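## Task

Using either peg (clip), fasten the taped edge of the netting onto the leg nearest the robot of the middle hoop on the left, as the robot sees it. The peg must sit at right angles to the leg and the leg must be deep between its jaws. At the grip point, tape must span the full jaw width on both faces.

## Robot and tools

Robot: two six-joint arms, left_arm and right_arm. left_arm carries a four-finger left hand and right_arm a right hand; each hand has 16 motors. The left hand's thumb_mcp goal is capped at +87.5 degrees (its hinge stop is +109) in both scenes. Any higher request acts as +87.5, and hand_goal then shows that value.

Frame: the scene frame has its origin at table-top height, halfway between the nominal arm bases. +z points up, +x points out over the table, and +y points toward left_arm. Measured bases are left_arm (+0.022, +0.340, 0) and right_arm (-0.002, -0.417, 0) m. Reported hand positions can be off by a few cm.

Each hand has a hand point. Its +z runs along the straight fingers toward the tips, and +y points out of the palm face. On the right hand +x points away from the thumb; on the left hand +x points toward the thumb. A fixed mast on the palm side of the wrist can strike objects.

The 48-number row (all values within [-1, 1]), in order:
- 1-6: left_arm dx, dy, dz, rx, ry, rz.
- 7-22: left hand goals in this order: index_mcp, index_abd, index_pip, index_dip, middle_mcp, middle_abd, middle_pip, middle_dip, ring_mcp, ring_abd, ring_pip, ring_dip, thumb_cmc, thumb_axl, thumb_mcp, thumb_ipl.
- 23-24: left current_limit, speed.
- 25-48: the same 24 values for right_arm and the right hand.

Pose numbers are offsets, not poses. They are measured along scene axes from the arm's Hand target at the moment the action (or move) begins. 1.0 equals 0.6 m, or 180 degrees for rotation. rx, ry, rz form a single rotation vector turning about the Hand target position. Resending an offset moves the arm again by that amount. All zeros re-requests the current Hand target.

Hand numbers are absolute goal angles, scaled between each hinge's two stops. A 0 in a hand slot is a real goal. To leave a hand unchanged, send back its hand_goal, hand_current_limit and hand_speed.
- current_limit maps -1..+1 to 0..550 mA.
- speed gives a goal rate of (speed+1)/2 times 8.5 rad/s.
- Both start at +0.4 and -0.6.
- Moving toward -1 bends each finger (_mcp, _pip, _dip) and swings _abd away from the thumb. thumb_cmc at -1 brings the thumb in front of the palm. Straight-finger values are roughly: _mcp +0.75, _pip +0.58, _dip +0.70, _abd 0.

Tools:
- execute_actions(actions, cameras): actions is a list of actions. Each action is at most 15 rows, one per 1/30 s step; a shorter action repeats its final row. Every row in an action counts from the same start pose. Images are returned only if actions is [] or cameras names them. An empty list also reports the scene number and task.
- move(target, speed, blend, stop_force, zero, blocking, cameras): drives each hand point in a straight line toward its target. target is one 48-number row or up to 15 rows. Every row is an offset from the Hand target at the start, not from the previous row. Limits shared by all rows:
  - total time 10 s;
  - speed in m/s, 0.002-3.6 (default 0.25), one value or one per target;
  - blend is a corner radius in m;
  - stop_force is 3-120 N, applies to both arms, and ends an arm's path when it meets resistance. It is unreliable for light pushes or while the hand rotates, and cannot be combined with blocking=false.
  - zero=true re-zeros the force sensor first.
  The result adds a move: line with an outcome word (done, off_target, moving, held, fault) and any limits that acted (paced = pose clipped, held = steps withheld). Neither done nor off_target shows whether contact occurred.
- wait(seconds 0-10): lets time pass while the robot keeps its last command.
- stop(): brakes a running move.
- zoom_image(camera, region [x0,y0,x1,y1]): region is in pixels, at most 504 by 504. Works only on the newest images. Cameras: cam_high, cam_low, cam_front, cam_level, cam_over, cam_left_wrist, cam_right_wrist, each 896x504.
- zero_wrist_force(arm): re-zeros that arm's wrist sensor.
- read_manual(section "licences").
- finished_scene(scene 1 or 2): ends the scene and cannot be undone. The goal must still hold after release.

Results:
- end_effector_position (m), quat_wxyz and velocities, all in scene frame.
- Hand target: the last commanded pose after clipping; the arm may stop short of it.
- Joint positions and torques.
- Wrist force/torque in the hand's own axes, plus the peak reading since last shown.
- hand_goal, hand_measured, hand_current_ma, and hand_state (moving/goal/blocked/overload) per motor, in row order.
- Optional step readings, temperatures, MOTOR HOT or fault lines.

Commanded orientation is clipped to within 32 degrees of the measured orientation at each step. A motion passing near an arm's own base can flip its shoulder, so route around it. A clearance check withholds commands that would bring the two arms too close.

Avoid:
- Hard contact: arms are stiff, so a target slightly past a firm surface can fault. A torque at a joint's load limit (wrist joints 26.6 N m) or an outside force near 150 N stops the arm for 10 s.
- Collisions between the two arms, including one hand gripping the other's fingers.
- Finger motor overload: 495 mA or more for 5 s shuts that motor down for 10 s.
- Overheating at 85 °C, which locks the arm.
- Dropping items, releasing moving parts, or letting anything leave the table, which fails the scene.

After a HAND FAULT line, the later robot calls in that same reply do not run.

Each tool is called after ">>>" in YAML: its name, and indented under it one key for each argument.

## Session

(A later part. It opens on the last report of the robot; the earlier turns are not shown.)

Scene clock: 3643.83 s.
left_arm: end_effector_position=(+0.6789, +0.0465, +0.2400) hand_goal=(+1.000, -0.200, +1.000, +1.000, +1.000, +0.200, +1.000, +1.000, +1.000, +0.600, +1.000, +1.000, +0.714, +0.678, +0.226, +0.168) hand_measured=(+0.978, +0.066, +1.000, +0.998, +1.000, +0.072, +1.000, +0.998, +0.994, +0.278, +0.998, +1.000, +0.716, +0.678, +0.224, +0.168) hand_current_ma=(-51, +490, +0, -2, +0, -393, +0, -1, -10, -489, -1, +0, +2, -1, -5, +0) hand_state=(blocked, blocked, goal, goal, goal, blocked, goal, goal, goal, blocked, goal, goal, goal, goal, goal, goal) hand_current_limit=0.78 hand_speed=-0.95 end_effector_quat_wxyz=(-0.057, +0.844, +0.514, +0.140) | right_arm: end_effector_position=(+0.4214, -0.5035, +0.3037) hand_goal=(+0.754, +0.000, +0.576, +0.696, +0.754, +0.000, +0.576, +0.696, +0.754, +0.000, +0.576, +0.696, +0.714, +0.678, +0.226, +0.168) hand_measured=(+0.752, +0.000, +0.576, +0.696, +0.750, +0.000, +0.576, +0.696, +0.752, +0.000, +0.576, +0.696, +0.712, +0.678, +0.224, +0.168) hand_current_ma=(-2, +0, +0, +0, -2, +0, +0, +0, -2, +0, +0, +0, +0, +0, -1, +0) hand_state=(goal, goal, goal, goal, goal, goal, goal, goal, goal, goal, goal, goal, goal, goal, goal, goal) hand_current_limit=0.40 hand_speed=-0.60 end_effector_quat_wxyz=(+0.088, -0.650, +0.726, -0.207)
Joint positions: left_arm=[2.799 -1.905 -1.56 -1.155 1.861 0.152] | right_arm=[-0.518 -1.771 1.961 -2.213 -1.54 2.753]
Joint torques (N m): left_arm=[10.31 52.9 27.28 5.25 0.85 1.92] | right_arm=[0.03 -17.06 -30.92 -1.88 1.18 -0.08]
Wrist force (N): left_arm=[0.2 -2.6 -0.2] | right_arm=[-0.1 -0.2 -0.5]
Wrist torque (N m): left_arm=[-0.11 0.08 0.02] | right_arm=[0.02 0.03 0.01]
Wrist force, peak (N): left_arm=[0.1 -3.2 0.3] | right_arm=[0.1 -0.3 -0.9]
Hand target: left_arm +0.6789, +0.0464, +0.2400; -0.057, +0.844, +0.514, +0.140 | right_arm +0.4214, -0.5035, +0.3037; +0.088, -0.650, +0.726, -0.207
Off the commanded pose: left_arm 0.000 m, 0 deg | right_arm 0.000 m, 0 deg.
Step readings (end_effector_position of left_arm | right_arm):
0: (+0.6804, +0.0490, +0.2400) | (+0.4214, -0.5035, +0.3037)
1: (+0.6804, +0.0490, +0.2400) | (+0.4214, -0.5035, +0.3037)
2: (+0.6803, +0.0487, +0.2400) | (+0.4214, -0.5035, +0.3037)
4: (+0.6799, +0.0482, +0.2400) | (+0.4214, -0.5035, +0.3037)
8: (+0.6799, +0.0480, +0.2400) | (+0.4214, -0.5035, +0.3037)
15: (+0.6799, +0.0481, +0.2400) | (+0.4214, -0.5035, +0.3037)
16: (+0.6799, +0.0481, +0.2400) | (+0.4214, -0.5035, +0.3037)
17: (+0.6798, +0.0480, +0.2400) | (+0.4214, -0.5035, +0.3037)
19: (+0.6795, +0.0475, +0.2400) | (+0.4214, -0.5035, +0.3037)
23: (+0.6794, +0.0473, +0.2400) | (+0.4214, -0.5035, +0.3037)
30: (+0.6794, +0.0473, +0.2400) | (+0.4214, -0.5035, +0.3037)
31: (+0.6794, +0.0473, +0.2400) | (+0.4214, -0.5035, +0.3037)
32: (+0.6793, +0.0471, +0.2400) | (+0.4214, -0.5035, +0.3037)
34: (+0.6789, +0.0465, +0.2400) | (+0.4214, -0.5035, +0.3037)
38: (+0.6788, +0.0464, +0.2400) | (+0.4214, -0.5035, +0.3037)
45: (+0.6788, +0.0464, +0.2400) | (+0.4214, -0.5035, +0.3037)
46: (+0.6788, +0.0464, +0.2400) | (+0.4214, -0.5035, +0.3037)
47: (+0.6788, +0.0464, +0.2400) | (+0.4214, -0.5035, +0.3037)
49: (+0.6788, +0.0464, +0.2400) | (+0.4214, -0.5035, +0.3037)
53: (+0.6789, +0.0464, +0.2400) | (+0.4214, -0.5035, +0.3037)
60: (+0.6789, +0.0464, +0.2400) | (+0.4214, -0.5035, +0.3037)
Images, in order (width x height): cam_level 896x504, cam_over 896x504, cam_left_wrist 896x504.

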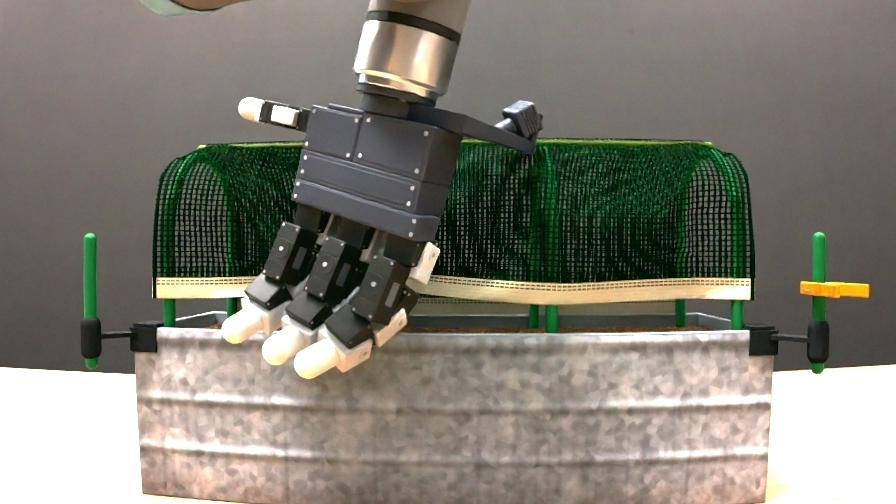

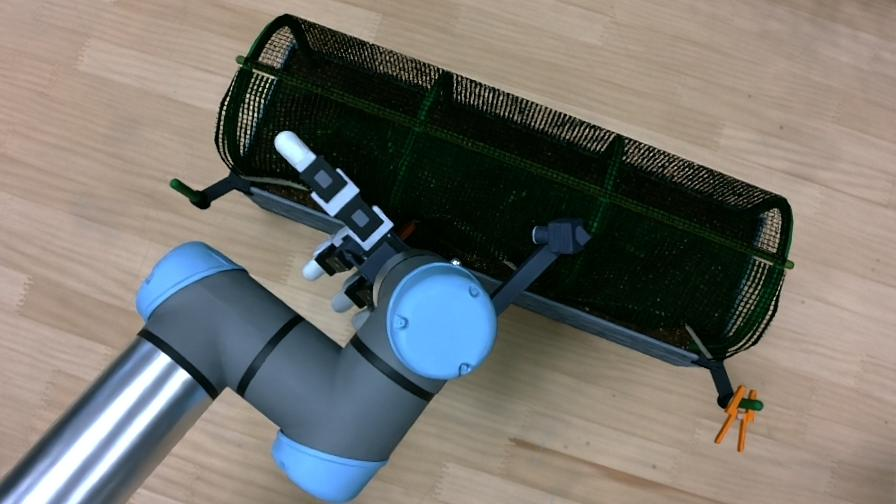

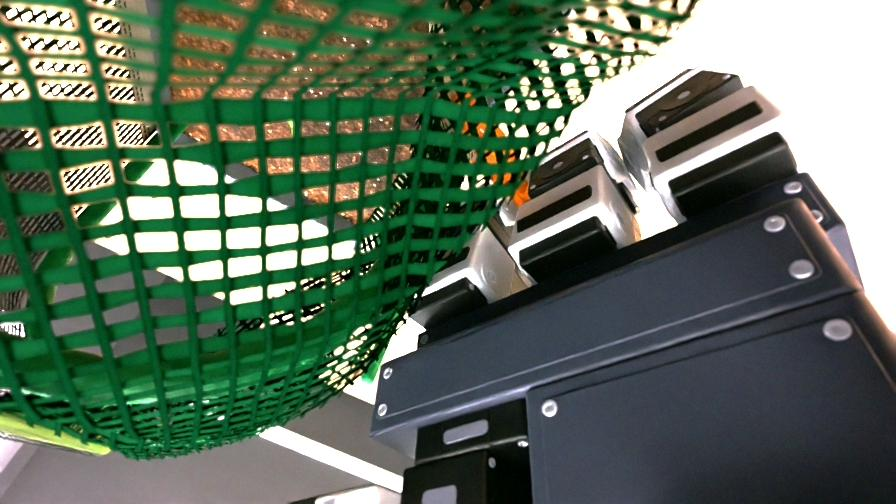

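>>> execute_actions:
  actions: []
  cameras: ["cam_low","cam_high","cam_front"]

>>> zoom_image:
  camera: "cam_low"
  region: [350, 150, 450, 240]

>>> zoom_image:
  camera: "cam_front"
  region: [300, 220, 460, 340]

Scene clock: 3660.33 s.
left_arm: end_effector_position=(+0.6789, +0.0464, +0.2400) hand_goal=(+1.000, -0.200, +1.000, +1.000, +1.000, +0.200, +1.000, +1.000, +1.000, +0.600, +1.000, +1.000, +0.714, +0.678, +0.226, +0.168) hand_measured=(+0.978, +0.066, +1.000, +0.998, +1.000, +0.072, +1.000, +0.998, +0.994, +0.278, +0.998, +1.000, +0.716, +0.678, +0.224, +0.168) hand_current_ma=(-51, +490, +0, -2, +0, -393, +0, -1, -10, -489, -1, +0, +2, -1, -5, +0) hand_state=(blocked, blocked, goal, goal, goal, blocked, goal, goal, goal, blocked, goal, goal, goal, goal, goal, goal) hand_current_limit=0.78 hand_speed=-0.95 end_effector_quat_wxyz=(-0.057, +0.844, +0.514, +0.140) | right_arm: end_effector_position=(+0.4214, -0.5035, +0.3037) hand_goal=(+0.754, +0.000, +0.576, +0.696, +0.754, +0.000, +0.576, +0.696, +0.754, +0.000, +0.576, +0.696, +0.714, +0.678, +0.226, +0.168) hand_measured=(+0.752, +0.000, +0.576, +0.696, +0.750, +0.000, +0.576, +0.696, +0.752, +0.000, +0.576, +0.696, +0.712, +0.678, +0.224, +0.168) hand_current_ma=(-2, +0, +0, +0, -2, +0, +0, +0, -2, +0, +0, +0, +0, +0, -1, +0) hand_state=(goal, goal, goal, goal, goal, goal, goal, goal, goal, goal, goal, goal, goal, goal, goal, goal) hand_current_limit=0.40 hand_speed=-0.60 end_effector_quat_wxyz=(+0.088, -0.650, +0.726, -0.207)
Joint positions: left_arm=[2.799 -1.905 -1.56 -1.155 1.861 0.152] | right_arm=[-0.518 -1.771 1.961 -2.213 -1.54 2.753]
Joint velocities: within noise
Joint torques (N m): left_arm=[9.97 48.39 20.64 5.19 -0.67 1.91] | right_arm=[1.15 -15.73 -31.52 -2.06 1.25 0.17]
Motor temperatures (°C): left_arm=[25 27 29 33 36 34] | right_arm=[25 28 28 35 35 28]
Wrist force (N): left_arm=[0.2 -2.7 -0.3] | right_arm=[0.0 -0.4 -0.3]
Wrist torque (N m): left_arm=[-0.11 0.08 0.02] | right_arm=[-0.02 0.01 0.00]
Wrist force, peak (N): left_arm=[0.2 -2.7 -0.3] | right_arm=[-0.4 -0.4 -0.7]
Hand target: left_arm +0.6789, +0.0464, +0.2400; -0.057, +0.844, +0.514, +0.140 | right_arm +0.4214, -0.5035, +0.3037; +0.088, -0.650, +0.726, -0.207
Off the commanded pose: left_arm 0.000 m, 0 deg | right_arm 0.000 m, 0 deg.
Images, in order (width x height): cam_high 896x504, cam_low 896x504, cam_front 896x504.

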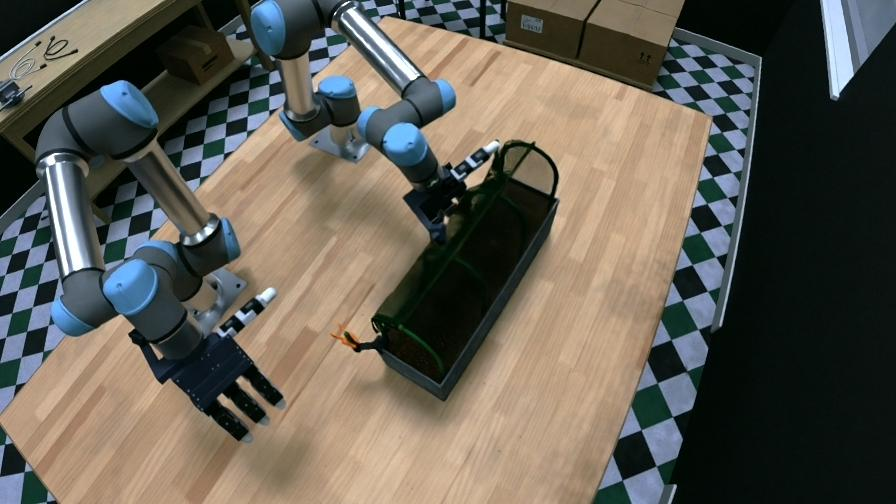

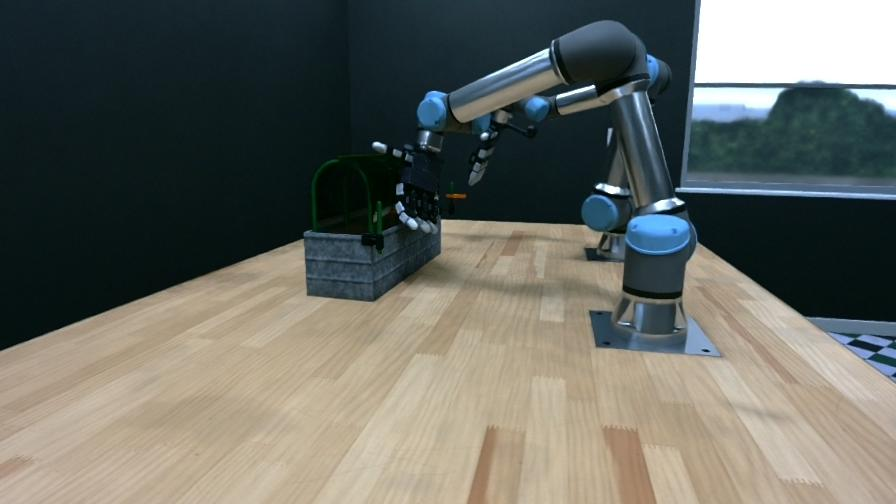

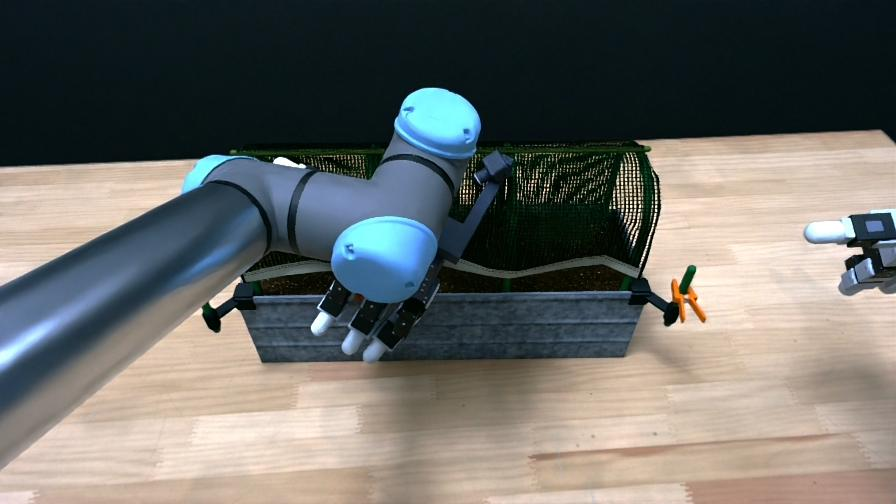

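Scaled by 5.040.

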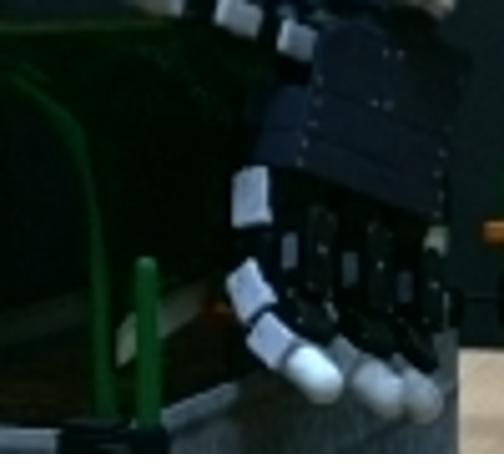

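Scaled by 3.150.

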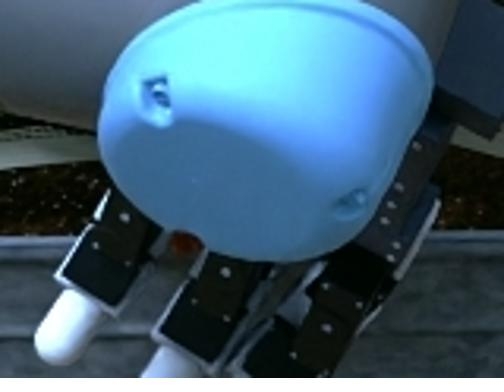

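>>> move:
  target:
    - [-0.0979,0.0686,0,0,0,0,1,-0.2,1,1,1,0.2,1,1,1,0.6,1,1,0.714,0.678,0.226,0.168,0.78,-0.95,0,0,0,0,0,0,0.754,0,0.576,0.696,0.754,0,0.576,0.696,0.754,0,0.576,0.696,0.714,0.678,0.226,0.168,0.4,-0.6]
  speed: 0.04
  cameras: ["cam_level","cam_over"]

>>> move:
  target:
    - [-0.13,-0.03,0.075,0,0,-0.1867,1,-0.2,1,1,1,0.2,1,1,1,0.6,1,1,0.714,0.678,0.226,0.168,0.78,-0.95,0,0,0,0,0,0,0.754,0,0.576,0.696,0.754,0,0.576,0.696,0.754,0,0.576,0.696,0.714,0.678,0.226,0.168,0.4,-0.6]
  speed: 0.15
  cameras: ["cam_level","cam_over","cam_left_wrist"]

>>> zoom_image:
  camera: "cam_level"
  region: [200, 210, 320, 300]

>>> zoom_image:
  camera: "cam_over"
  region: [260, 250, 420, 380]

Scene clock: 3695.50 s.
left_arm: end_effector_position=(+0.6202, +0.0877, +0.2402) hand_goal=(+1.000, -0.200, +1.000, +1.000, +1.000, +0.200, +1.000, +1.000, +1.000, +0.600, +1.000, +1.000, +0.714, +0.678, +0.226, +0.168) hand_measured=(+0.982, +0.034, +0.996, +0.998, +1.000, +0.180, +1.000, +0.998, +0.992, +0.386, +0.998, +1.000, +0.716, +0.678, +0.222, +0.168) hand_current_ma=(-36, +489, -4, -2, +0, -32, +0, -1, -13, -489, -1, +0, +2, -1, -5, +0) hand_state=(goal, blocked, goal, goal, goal, goal, goal, goal, goal, blocked, goal, goal, goal, goal, goal, goal) hand_current_limit=0.78 hand_speed=-0.95 end_effector_quat_wxyz=(-0.057, +0.844, +0.514, +0.140) | right_arm: end_effector_position=(+0.4214, -0.5035, +0.3037) hand_goal=(+0.754, +0.000, +0.576, +0.696, +0.754, +0.000, +0.576, +0.696, +0.754, +0.000, +0.576, +0.696, +0.714, +0.678, +0.226, +0.168) hand_measured=(+0.752, +0.000, +0.576, +0.696, +0.750, +0.000, +0.576, +0.696, +0.752, +0.000, +0.576, +0.696, +0.712, +0.678, +0.224, +0.168) hand_current_ma=(-2, +0, +0, +0, -2, +0, +0, +0, -2, +0, +0, +0, +0, +0, -1, +0) hand_state=(goal, goal, goal, goal, goal, goal, goal, goal, goal, goal, goal, goal, goal, goal, goal, goal) hand_current_limit=0.40 hand_speed=-0.60 end_effector_quat_wxyz=(+0.088, -0.650, +0.726, -0.207)
Joint positions: left_arm=[2.835 -1.742 -1.772 -1.095 1.858 0.189] | right_arm=[-0.518 -1.771 1.961 -2.213 -1.54 2.753]
Joint torques (N m): left_arm=[-6.2 18.69 29.57 1.29 -0.44 -0.99] | right_arm=[0.34 -14.25 -31.37 -2.03 1.24 -0.19]
Wrist force (N): left_arm=[-0.4 0.6 -0.3] | right_arm=[0.1 -0.3 -0.3]
Wrist torque (N m): left_arm=[-0.13 -0.01 -0.09] | right_arm=[-0.01 -0.01 0.01]
Wrist force, peak (N): left_arm=[0.6 3.7 0.3] | right_arm=[-0.2 -0.2 -0.8]
Hand target: left_arm +0.6201, +0.0876, +0.2400; -0.057, +0.844, +0.514, +0.140 | right_arm +0.4214, -0.5035, +0.3037; +0.088, -0.650, +0.726, -0.207
Off the commanded pose: left_arm 0.000 m, 0 deg | right_arm 0.000 m, 0 deg.
move: done
Images, in order (width x height): cam_level 896x504, cam_over 896x504.

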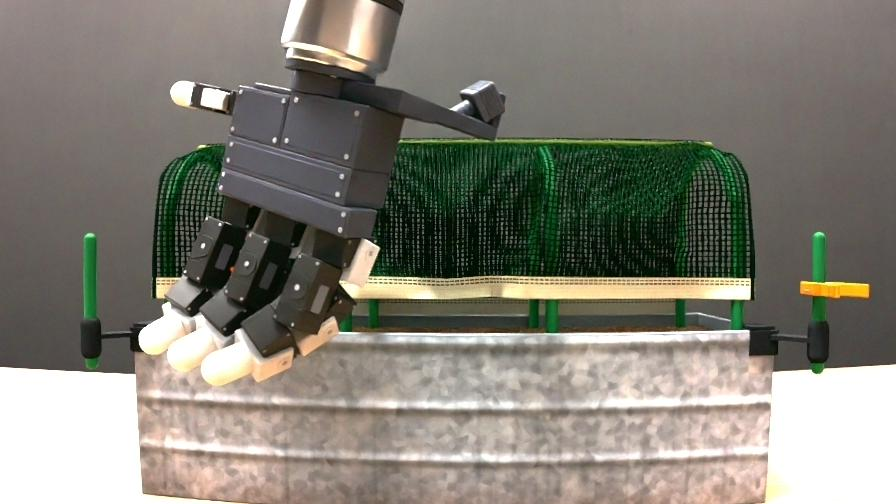

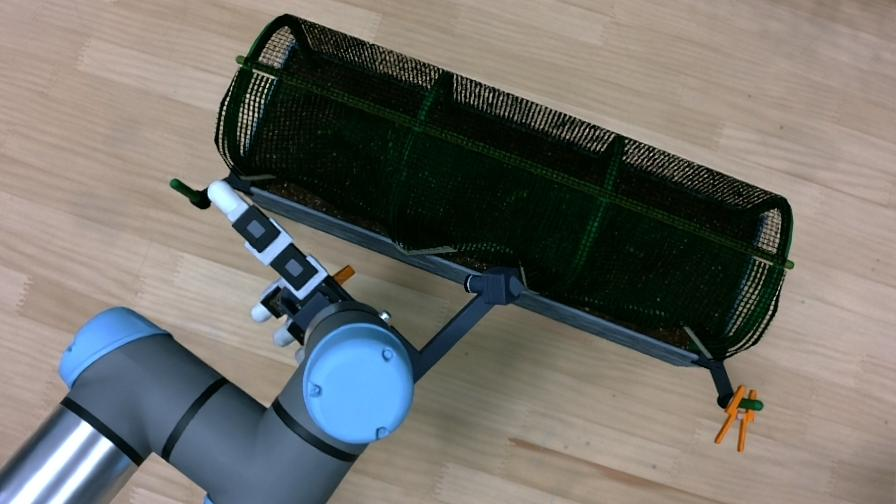

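Scene clock: 3697.93 s.
left_arm: end_effector_position=(+0.5421, +0.0697, +0.2851) hand_goal=(+1.000, -0.200, +1.000, +1.000, +1.000, +0.200, +1.000, +1.000, +1.000, +0.600, +1.000, +1.000, +0.714, +0.678, +0.226, +0.168) hand_measured=(+0.982, +0.034, +0.996, +0.998, +1.000, +0.180, +1.000, +0.998, +0.992, +0.386, +0.998, +1.000, +0.716, +0.678, +0.222, +0.168) hand_current_ma=(-36, +489, -4, -2, +0, -32, +0, -1, -13, -489, -1, +0, +2, -1, -5, +0) hand_state=(goal, blocked, goal, goal, goal, goal, goal, goal, goal, blocked, goal, goal, goal, goal, goal, goal) hand_current_limit=0.78 hand_speed=-0.95 end_effector_quat_wxyz=(-0.014, +0.957, +0.248, +0.151) | right_arm: end_effector_position=(+0.4214, -0.5035, +0.3037) hand_goal=(+0.754, +0.000, +0.576, +0.696, +0.754, +0.000, +0.576, +0.696, +0.754, +0.000, +0.576, +0.696, +0.714, +0.678, +0.226, +0.168) hand_measured=(+0.752, +0.000, +0.576, +0.696, +0.750, +0.000, +0.576, +0.696, +0.752, +0.000, +0.576, +0.696, +0.712, +0.678, +0.224, +0.168) hand_current_ma=(-2, +0, +0, +0, -2, +0, +0, +0, -2, +0, +0, +0, +0, +0, -1, +0) hand_state=(goal, goal, goal, goal, goal, goal, goal, goal, goal, goal, goal, goal, goal, goal, goal, goal) hand_current_limit=0.40 hand_speed=-0.60 end_effector_quat_wxyz=(+0.088, -0.650, +0.726, -0.207)
Joint positions: left_arm=[2.907 -1.496 -1.952 -1.007 1.735 0.854] | right_arm=[-0.518 -1.771 1.961 -2.213 -1.54 2.753]
Joint torques (N m): left_arm=[-7.45 7.84 31.05 4.52 1.13 0.72] | right_arm=[-0.58 -16.61 -30.86 -1.99 1.23 0.03]
Wrist force (N): left_arm=[-0.7 0.7 -0.3] | right_arm=[0.1 -0.3 -0.2]
Wrist torque (N m): left_arm=[-0.08 -0.06 -0.04] | right_arm=[-0.02 -0.01 0.02]
Wrist force, peak (N): left_arm=[-0.7 0.9 0.7] | right_arm=[-0.1 -0.6 -0.6]
Hand target: left_arm +0.5421, +0.0696, +0.2850; -0.014, +0.957, +0.248, +0.151 | right_arm +0.4214, -0.5035, +0.3037; +0.088, -0.650, +0.726, -0.207
Off the commanded pose: left_arm 0.000 m, 0 deg | right_arm 0.000 m, 0 deg.
move: done
Images, in order (width x height): cam_level 896x504, cam_over 896x504, cam_left_wrist 896x504.

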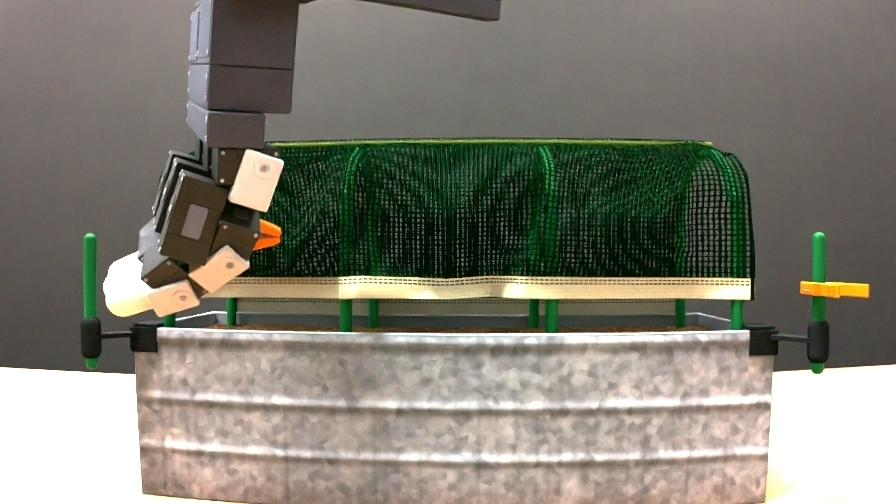

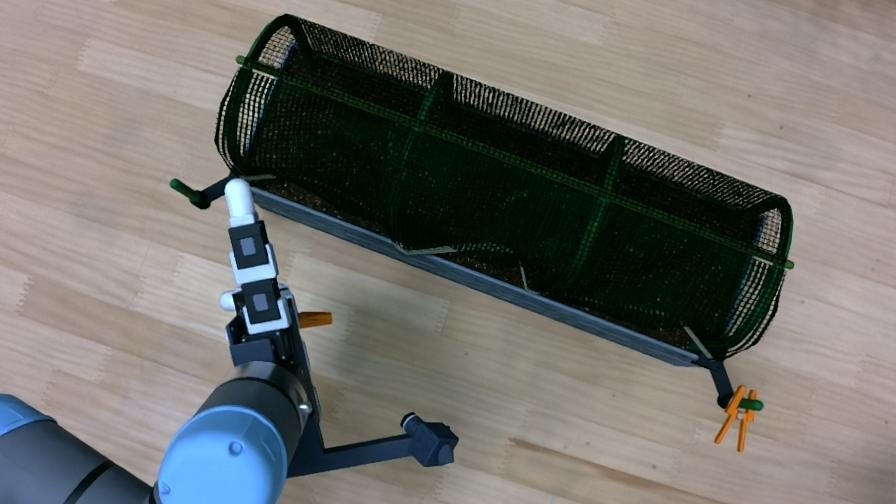

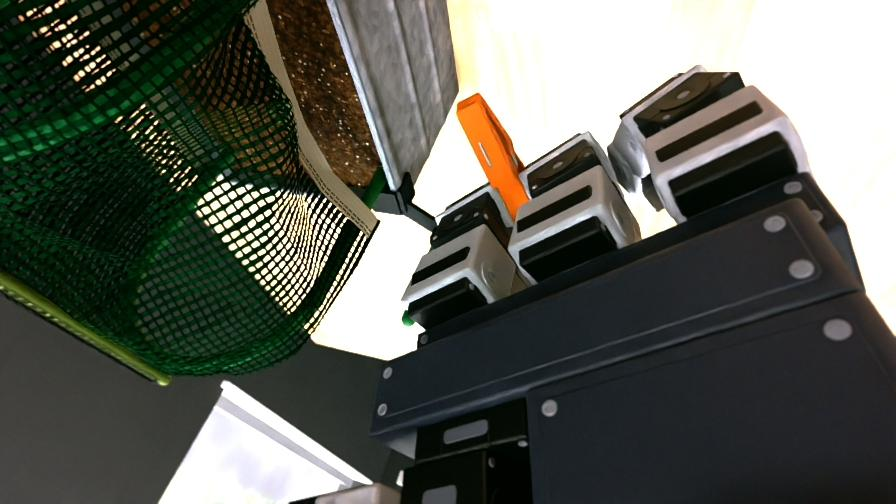

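Scaled by 4.200.

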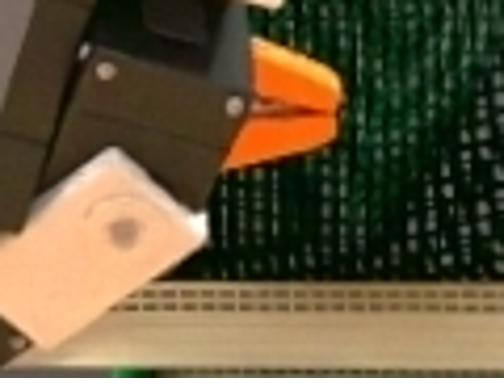

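Scaled by 3.150.

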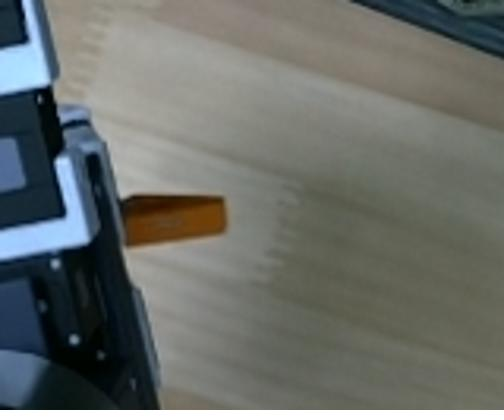

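>>> move:
  target: [-0.0473,-0.0273,0.005,0.0725,-0.2373,-0.0305,1,-0.2,1,1,1,0.2,1,1,1,0.6,1,1,0.714,0.678,0.226,0.168,0.78,-0.95,0,0,0,0,0,0,0.754,0,0.576,0.696,0.754,0,0.576,0.696,0.754,0,0.576,0.696,0.714,0.678,0.226,0.168,0.4,-0.6]
  speed: 0.2
  cameras: ["cam_level","cam_over","cam_left_wrist"]

>>> zoom_image:
  camera: "cam_level"
  region: [180, 180, 340, 300]

>>> zoom_image:
  camera: "cam_over"
  region: [230, 230, 420, 380]

Scene clock: 4039.67 s.
left_arm: end_effector_position=(+0.5137, +0.0532, +0.2879) hand_goal=(+1.000, -0.200, +1.000, +1.000, +1.000, +0.200, +1.000, +1.000, +1.000, +0.600, +1.000, +1.000, +0.714, +0.678, +0.226, +0.168) hand_measured=(+0.982, +0.034, +0.996, +0.998, +1.000, +0.180, +1.000, +0.998, +0.992, +0.386, +0.998, +1.000, +0.716, +0.678, +0.222, +0.168) hand_current_ma=(-36, +490, -4, -2, +0, -32, +0, -1, -13, -489, -1, +0, +2, -1, -5, +0) hand_state=(goal, blocked, goal, goal, goal, goal, goal, goal, goal, blocked, goal, goal, goal, goal, goal, goal) hand_current_limit=0.78 hand_speed=-0.95 end_effector_quat_wxyz=(-0.022, +0.839, +0.173, +0.515) | right_arm: end_effector_position=(+0.4214, -0.5035, +0.3037) hand_goal=(+0.754, +0.000, +0.576, +0.696, +0.754, +0.000, +0.576, +0.696, +0.754, +0.000, +0.576, +0.696, +0.714, +0.678, +0.226, +0.168) hand_measured=(+0.752, +0.000, +0.576, +0.696, +0.750, +0.000, +0.576, +0.696, +0.752, +0.000, +0.576, +0.696, +0.712, +0.678, +0.224, +0.168) hand_current_ma=(-2, +0, +0, +0, -2, +0, +0, +0, -2, +0, +0, +0, +0, +0, -1, +0) hand_state=(goal, goal, goal, goal, goal, goal, goal, goal, goal, goal, goal, goal, goal, goal, goal, goal) hand_current_limit=0.40 hand_speed=-0.60 end_effector_quat_wxyz=(+0.088, -0.650, +0.726, -0.207)
Joint positions: left_arm=[2.716 -1.668 -2.362 0.294 2.15 1.057] | right_arm=[-0.518 -1.771 1.961 -2.213 -1.54 2.753]
Joint torques (N m): left_arm=[11.89 28.18 23.15 5.27 1.18 -1.58] | right_arm=[0.62 -15.68 -31.6 -2.25 1.47 -0.26]
Wrist force (N): left_arm=[-1.1 -0.1 -1.4] | right_arm=[0.0 -0.4 -0.5]
Wrist torque (N m): left_arm=[-0.08 -0.15 -0.08] | right_arm=[-0.01 0.01 0.01]
Wrist force, peak (N): left_arm=[-1.3 -0.3 -1.3] | right_arm=[0.1 -0.5 -0.7]
Hand target: left_arm +0.5138, +0.0532, +0.2880; -0.022, +0.839, +0.173, +0.515 | right_arm +0.4214, -0.5035, +0.3037; +0.088, -0.650, +0.726, -0.207
Off the commanded pose: left_arm 0.000 m, 0 deg | right_arm 0.000 m, 0 deg.
move: done
Images, in order (width x height): cam_level 896x504, cam_over 896x504, cam_left_wrist 896x504.

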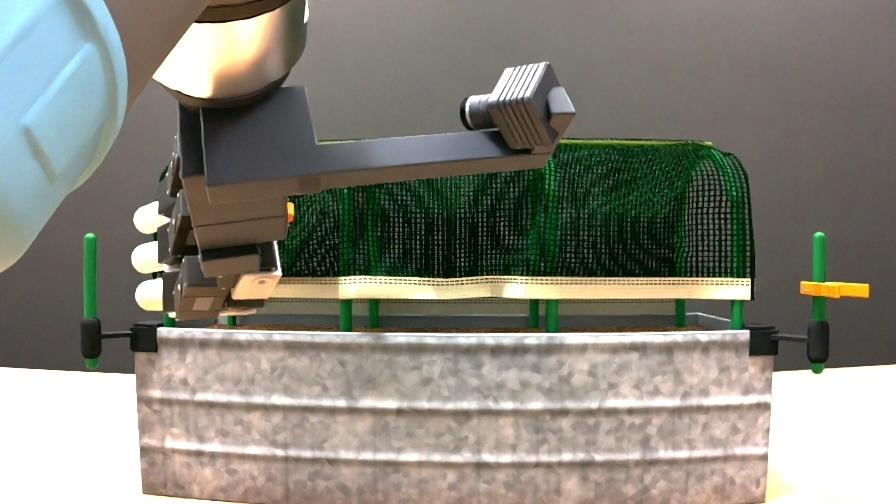

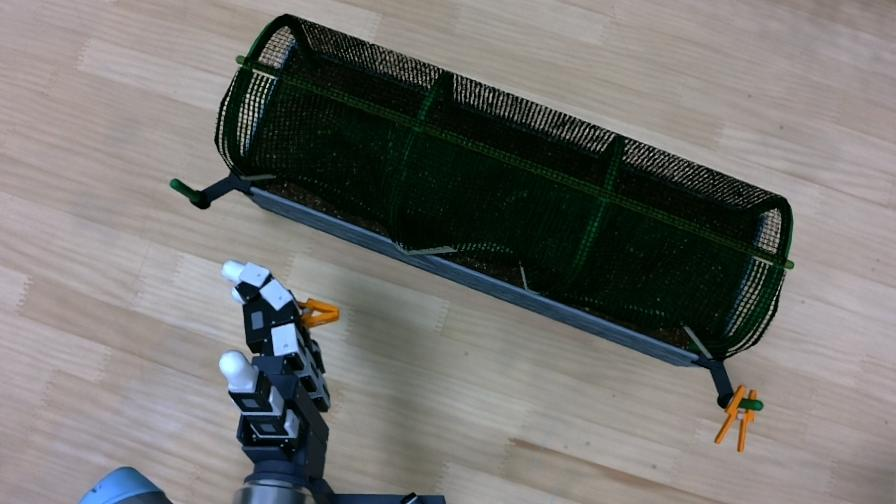

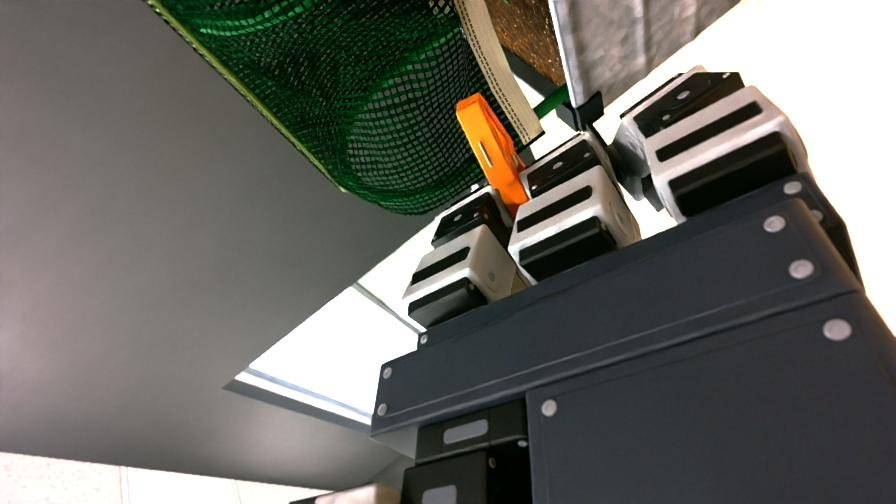

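Scaled by 3.150.

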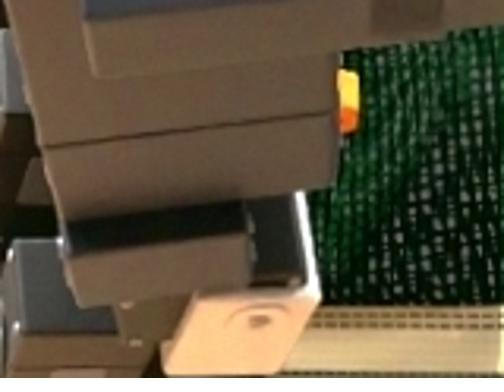

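Scaled by 2.653.

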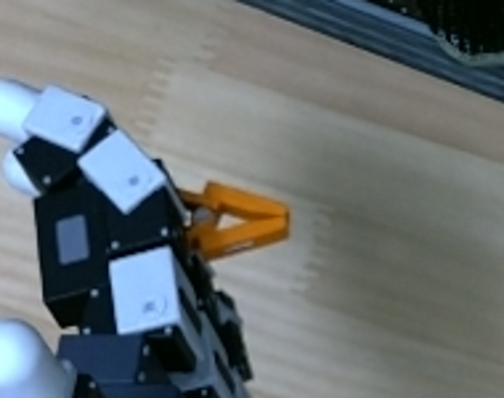

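>>> move:
  target:
    - [-0.08,0.25,0.1,-0.0725,0.2373,0.0305,1,-0.2,1,1,1,0.2,1,1,1,0.6,1,1,0.714,0.678,0.226,0.168,0.3,-0.95,0,0,0,0,0,0,0.754,0,0.576,0.696,0.754,0,0.576,0.696,0.754,0,0.576,0.696,0.714,0.678,0.226,0.168,0.4,-0.6]
    - [-0.2,0.6,0.15,-0.0725,0.2373,0.0305,1,-0.2,1,1,1,0.2,1,1,1,0.6,1,1,0.714,0.678,0.226,0.168,0.3,-0.95,0,0,0,0,0,0,0.754,0,0.576,0.696,0.754,0,0.576,0.696,0.754,0,0.576,0.696,0.714,0.678,0.226,0.168,0.4,-0.6]
  speed: 0.2
  blend: [0.05,0]
  cameras: ["all"]

Scene clock: 4218.23 s.
left_arm: end_effector_position=(+0.3938, +0.4132, +0.3780) hand_goal=(+1.000, -0.200, +1.000, +1.000, +1.000, +0.200, +1.000, +1.000, +1.000, +0.600, +1.000, +1.000, +0.714, +0.678, +0.226, +0.168) hand_measured=(+0.982, +0.034, +0.996, +0.998, +1.000, +0.180, +1.000, +0.998, +0.992, +0.386, +0.998, +1.000, +0.716, +0.678, +0.222, +0.168) hand_current_ma=(-36, +357, -4, -2, +0, -32, +0, -1, -13, -357, -1, +0, +2, -1, -5, +0) hand_state=(goal, blocked, goal, goal, goal, goal, goal, goal, goal, blocked, goal, goal, goal, goal, goal, goal) hand_current_limit=0.30 hand_speed=-0.95 end_effector_quat_wxyz=(-0.014, +0.957, +0.248, +0.151) | right_arm: end_effector_position=(+0.4214, -0.5035, +0.3037) hand_goal=(+0.754, +0.000, +0.576, +0.696, +0.754, +0.000, +0.576, +0.696, +0.754, +0.000, +0.576, +0.696, +0.714, +0.678, +0.226, +0.168) hand_measured=(+0.752, +0.000, +0.576, +0.696, +0.750, +0.000, +0.576, +0.696, +0.752, +0.000, +0.576, +0.696, +0.712, +0.678, +0.224, +0.168) hand_current_ma=(-2, +0, +0, +0, -2, +0, +0, +0, -2, +0, +0, +0, +0, +0, -1, +0) hand_state=(goal, goal, goal, goal, goal, goal, goal, goal, goal, goal, goal, goal, goal, goal, goal, goal) hand_current_limit=0.40 hand_speed=-0.60 end_effector_quat_wxyz=(+0.088, -0.650, +0.726, -0.207)
Joint positions: left_arm=[4.078 -0.951 -2.056 -1.451 1.403 1.982] | right_arm=[-0.518 -1.771 1.961 -2.213 -1.54 2.753]
Joint torques (N m): left_arm=[10.43 9.96 20.17 4.54 -0.08 1.9] | right_arm=[1.39 -16.39 -30.82 -2.11 1.4 -0.12]
Wrist force (N): left_arm=[-0.7 0.5 -0.2] | right_arm=[-0.1 -0.1 -0.6]
Wrist torque (N m): left_arm=[-0.13 -0.02 -0.07] | right_arm=[0.05 0.04 0.00]
Wrist force, peak (N): left_arm=[-1.3 -0.1 -1.5] | right_arm=[0.0 0.2 -0.8]
Hand target: left_arm +0.3938, +0.4132, +0.3780; -0.014, +0.957, +0.248, +0.151 | right_arm +0.4214, -0.5035, +0.3037; +0.088, -0.650, +0.726, -0.207
Off the commanded pose: left_arm 0.000 m, 0 deg | right_arm 0.000 m, 0 deg.
move: done

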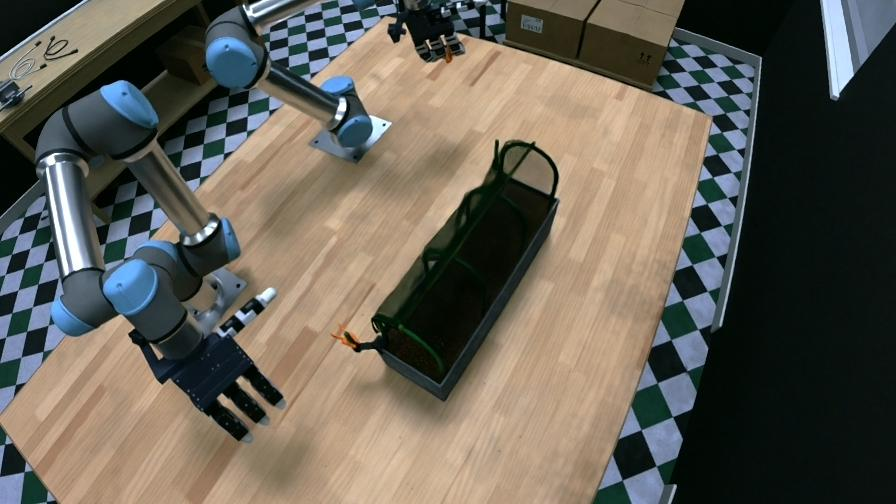

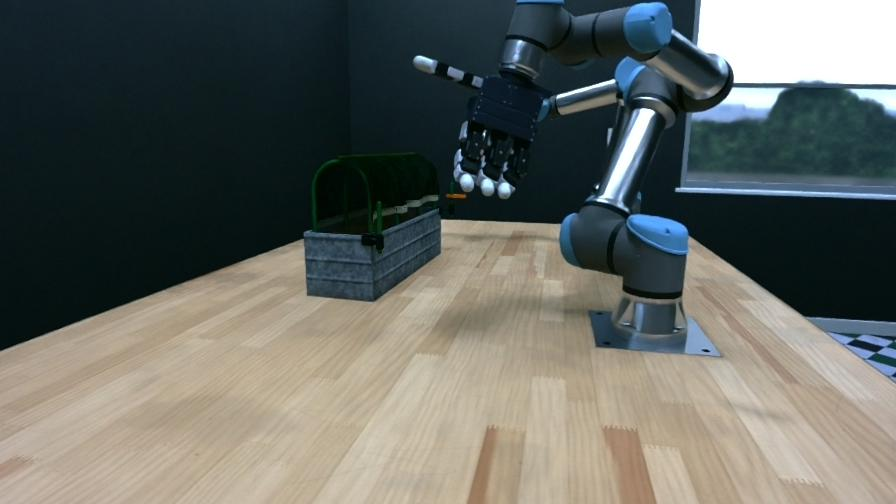

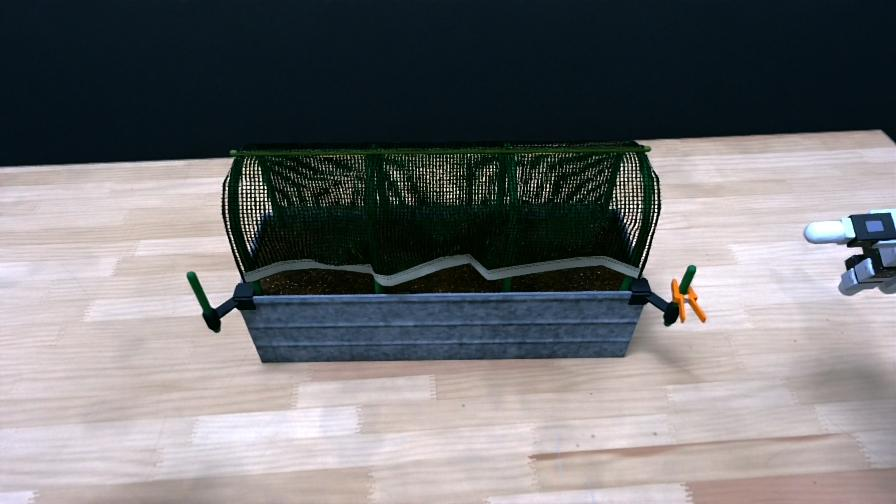

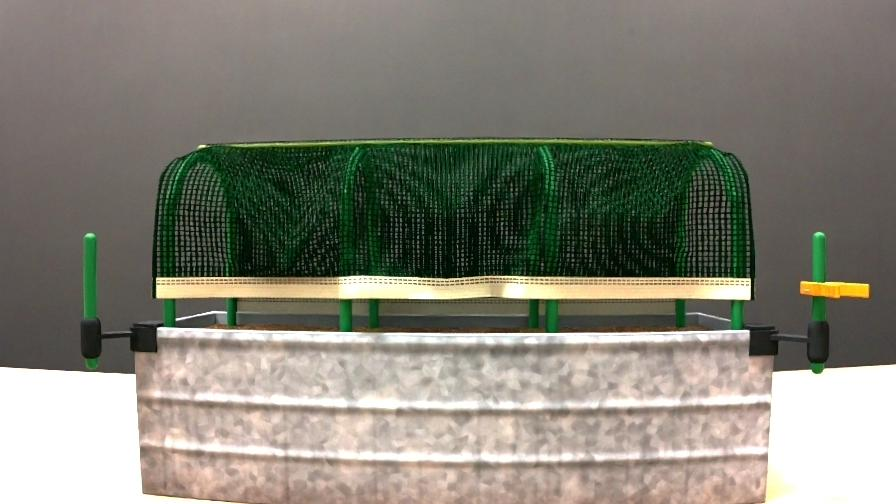

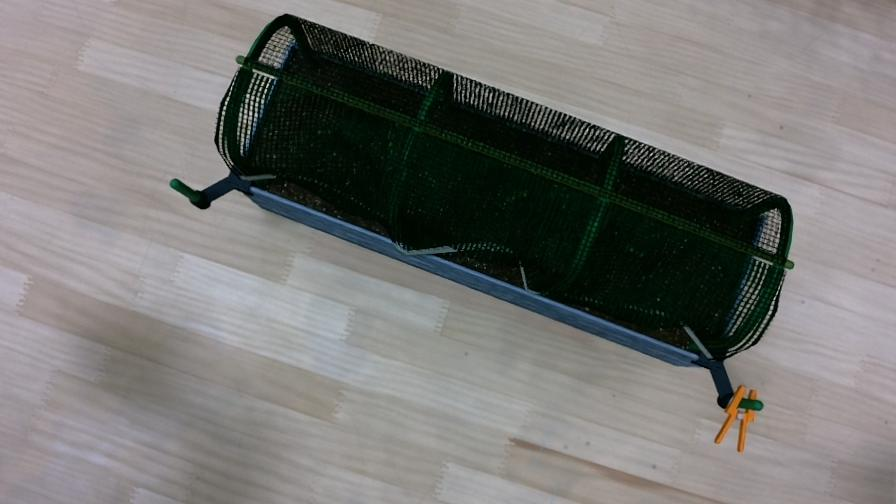

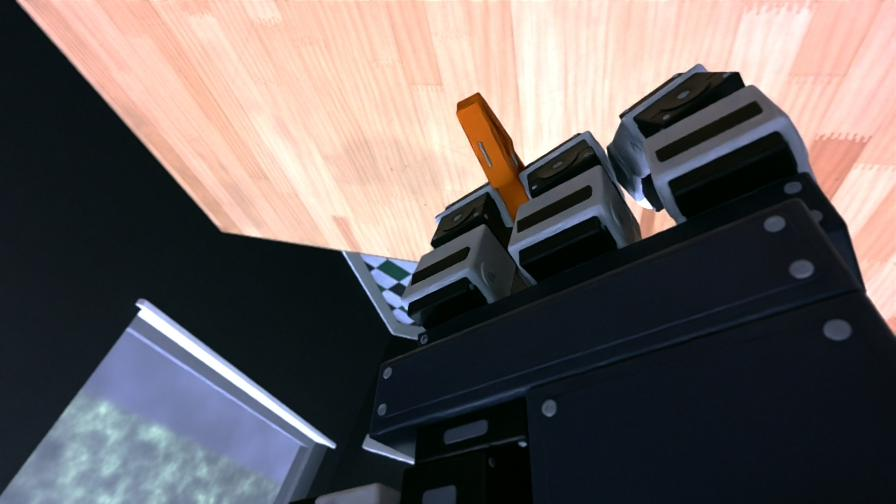

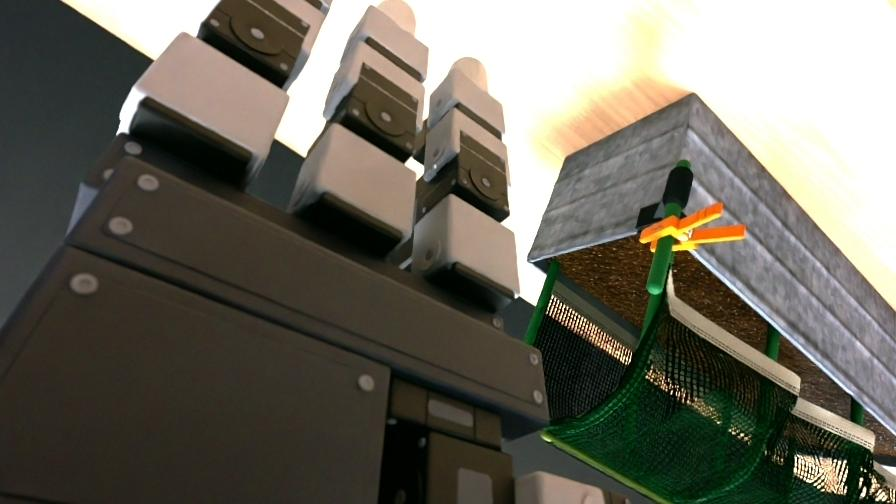

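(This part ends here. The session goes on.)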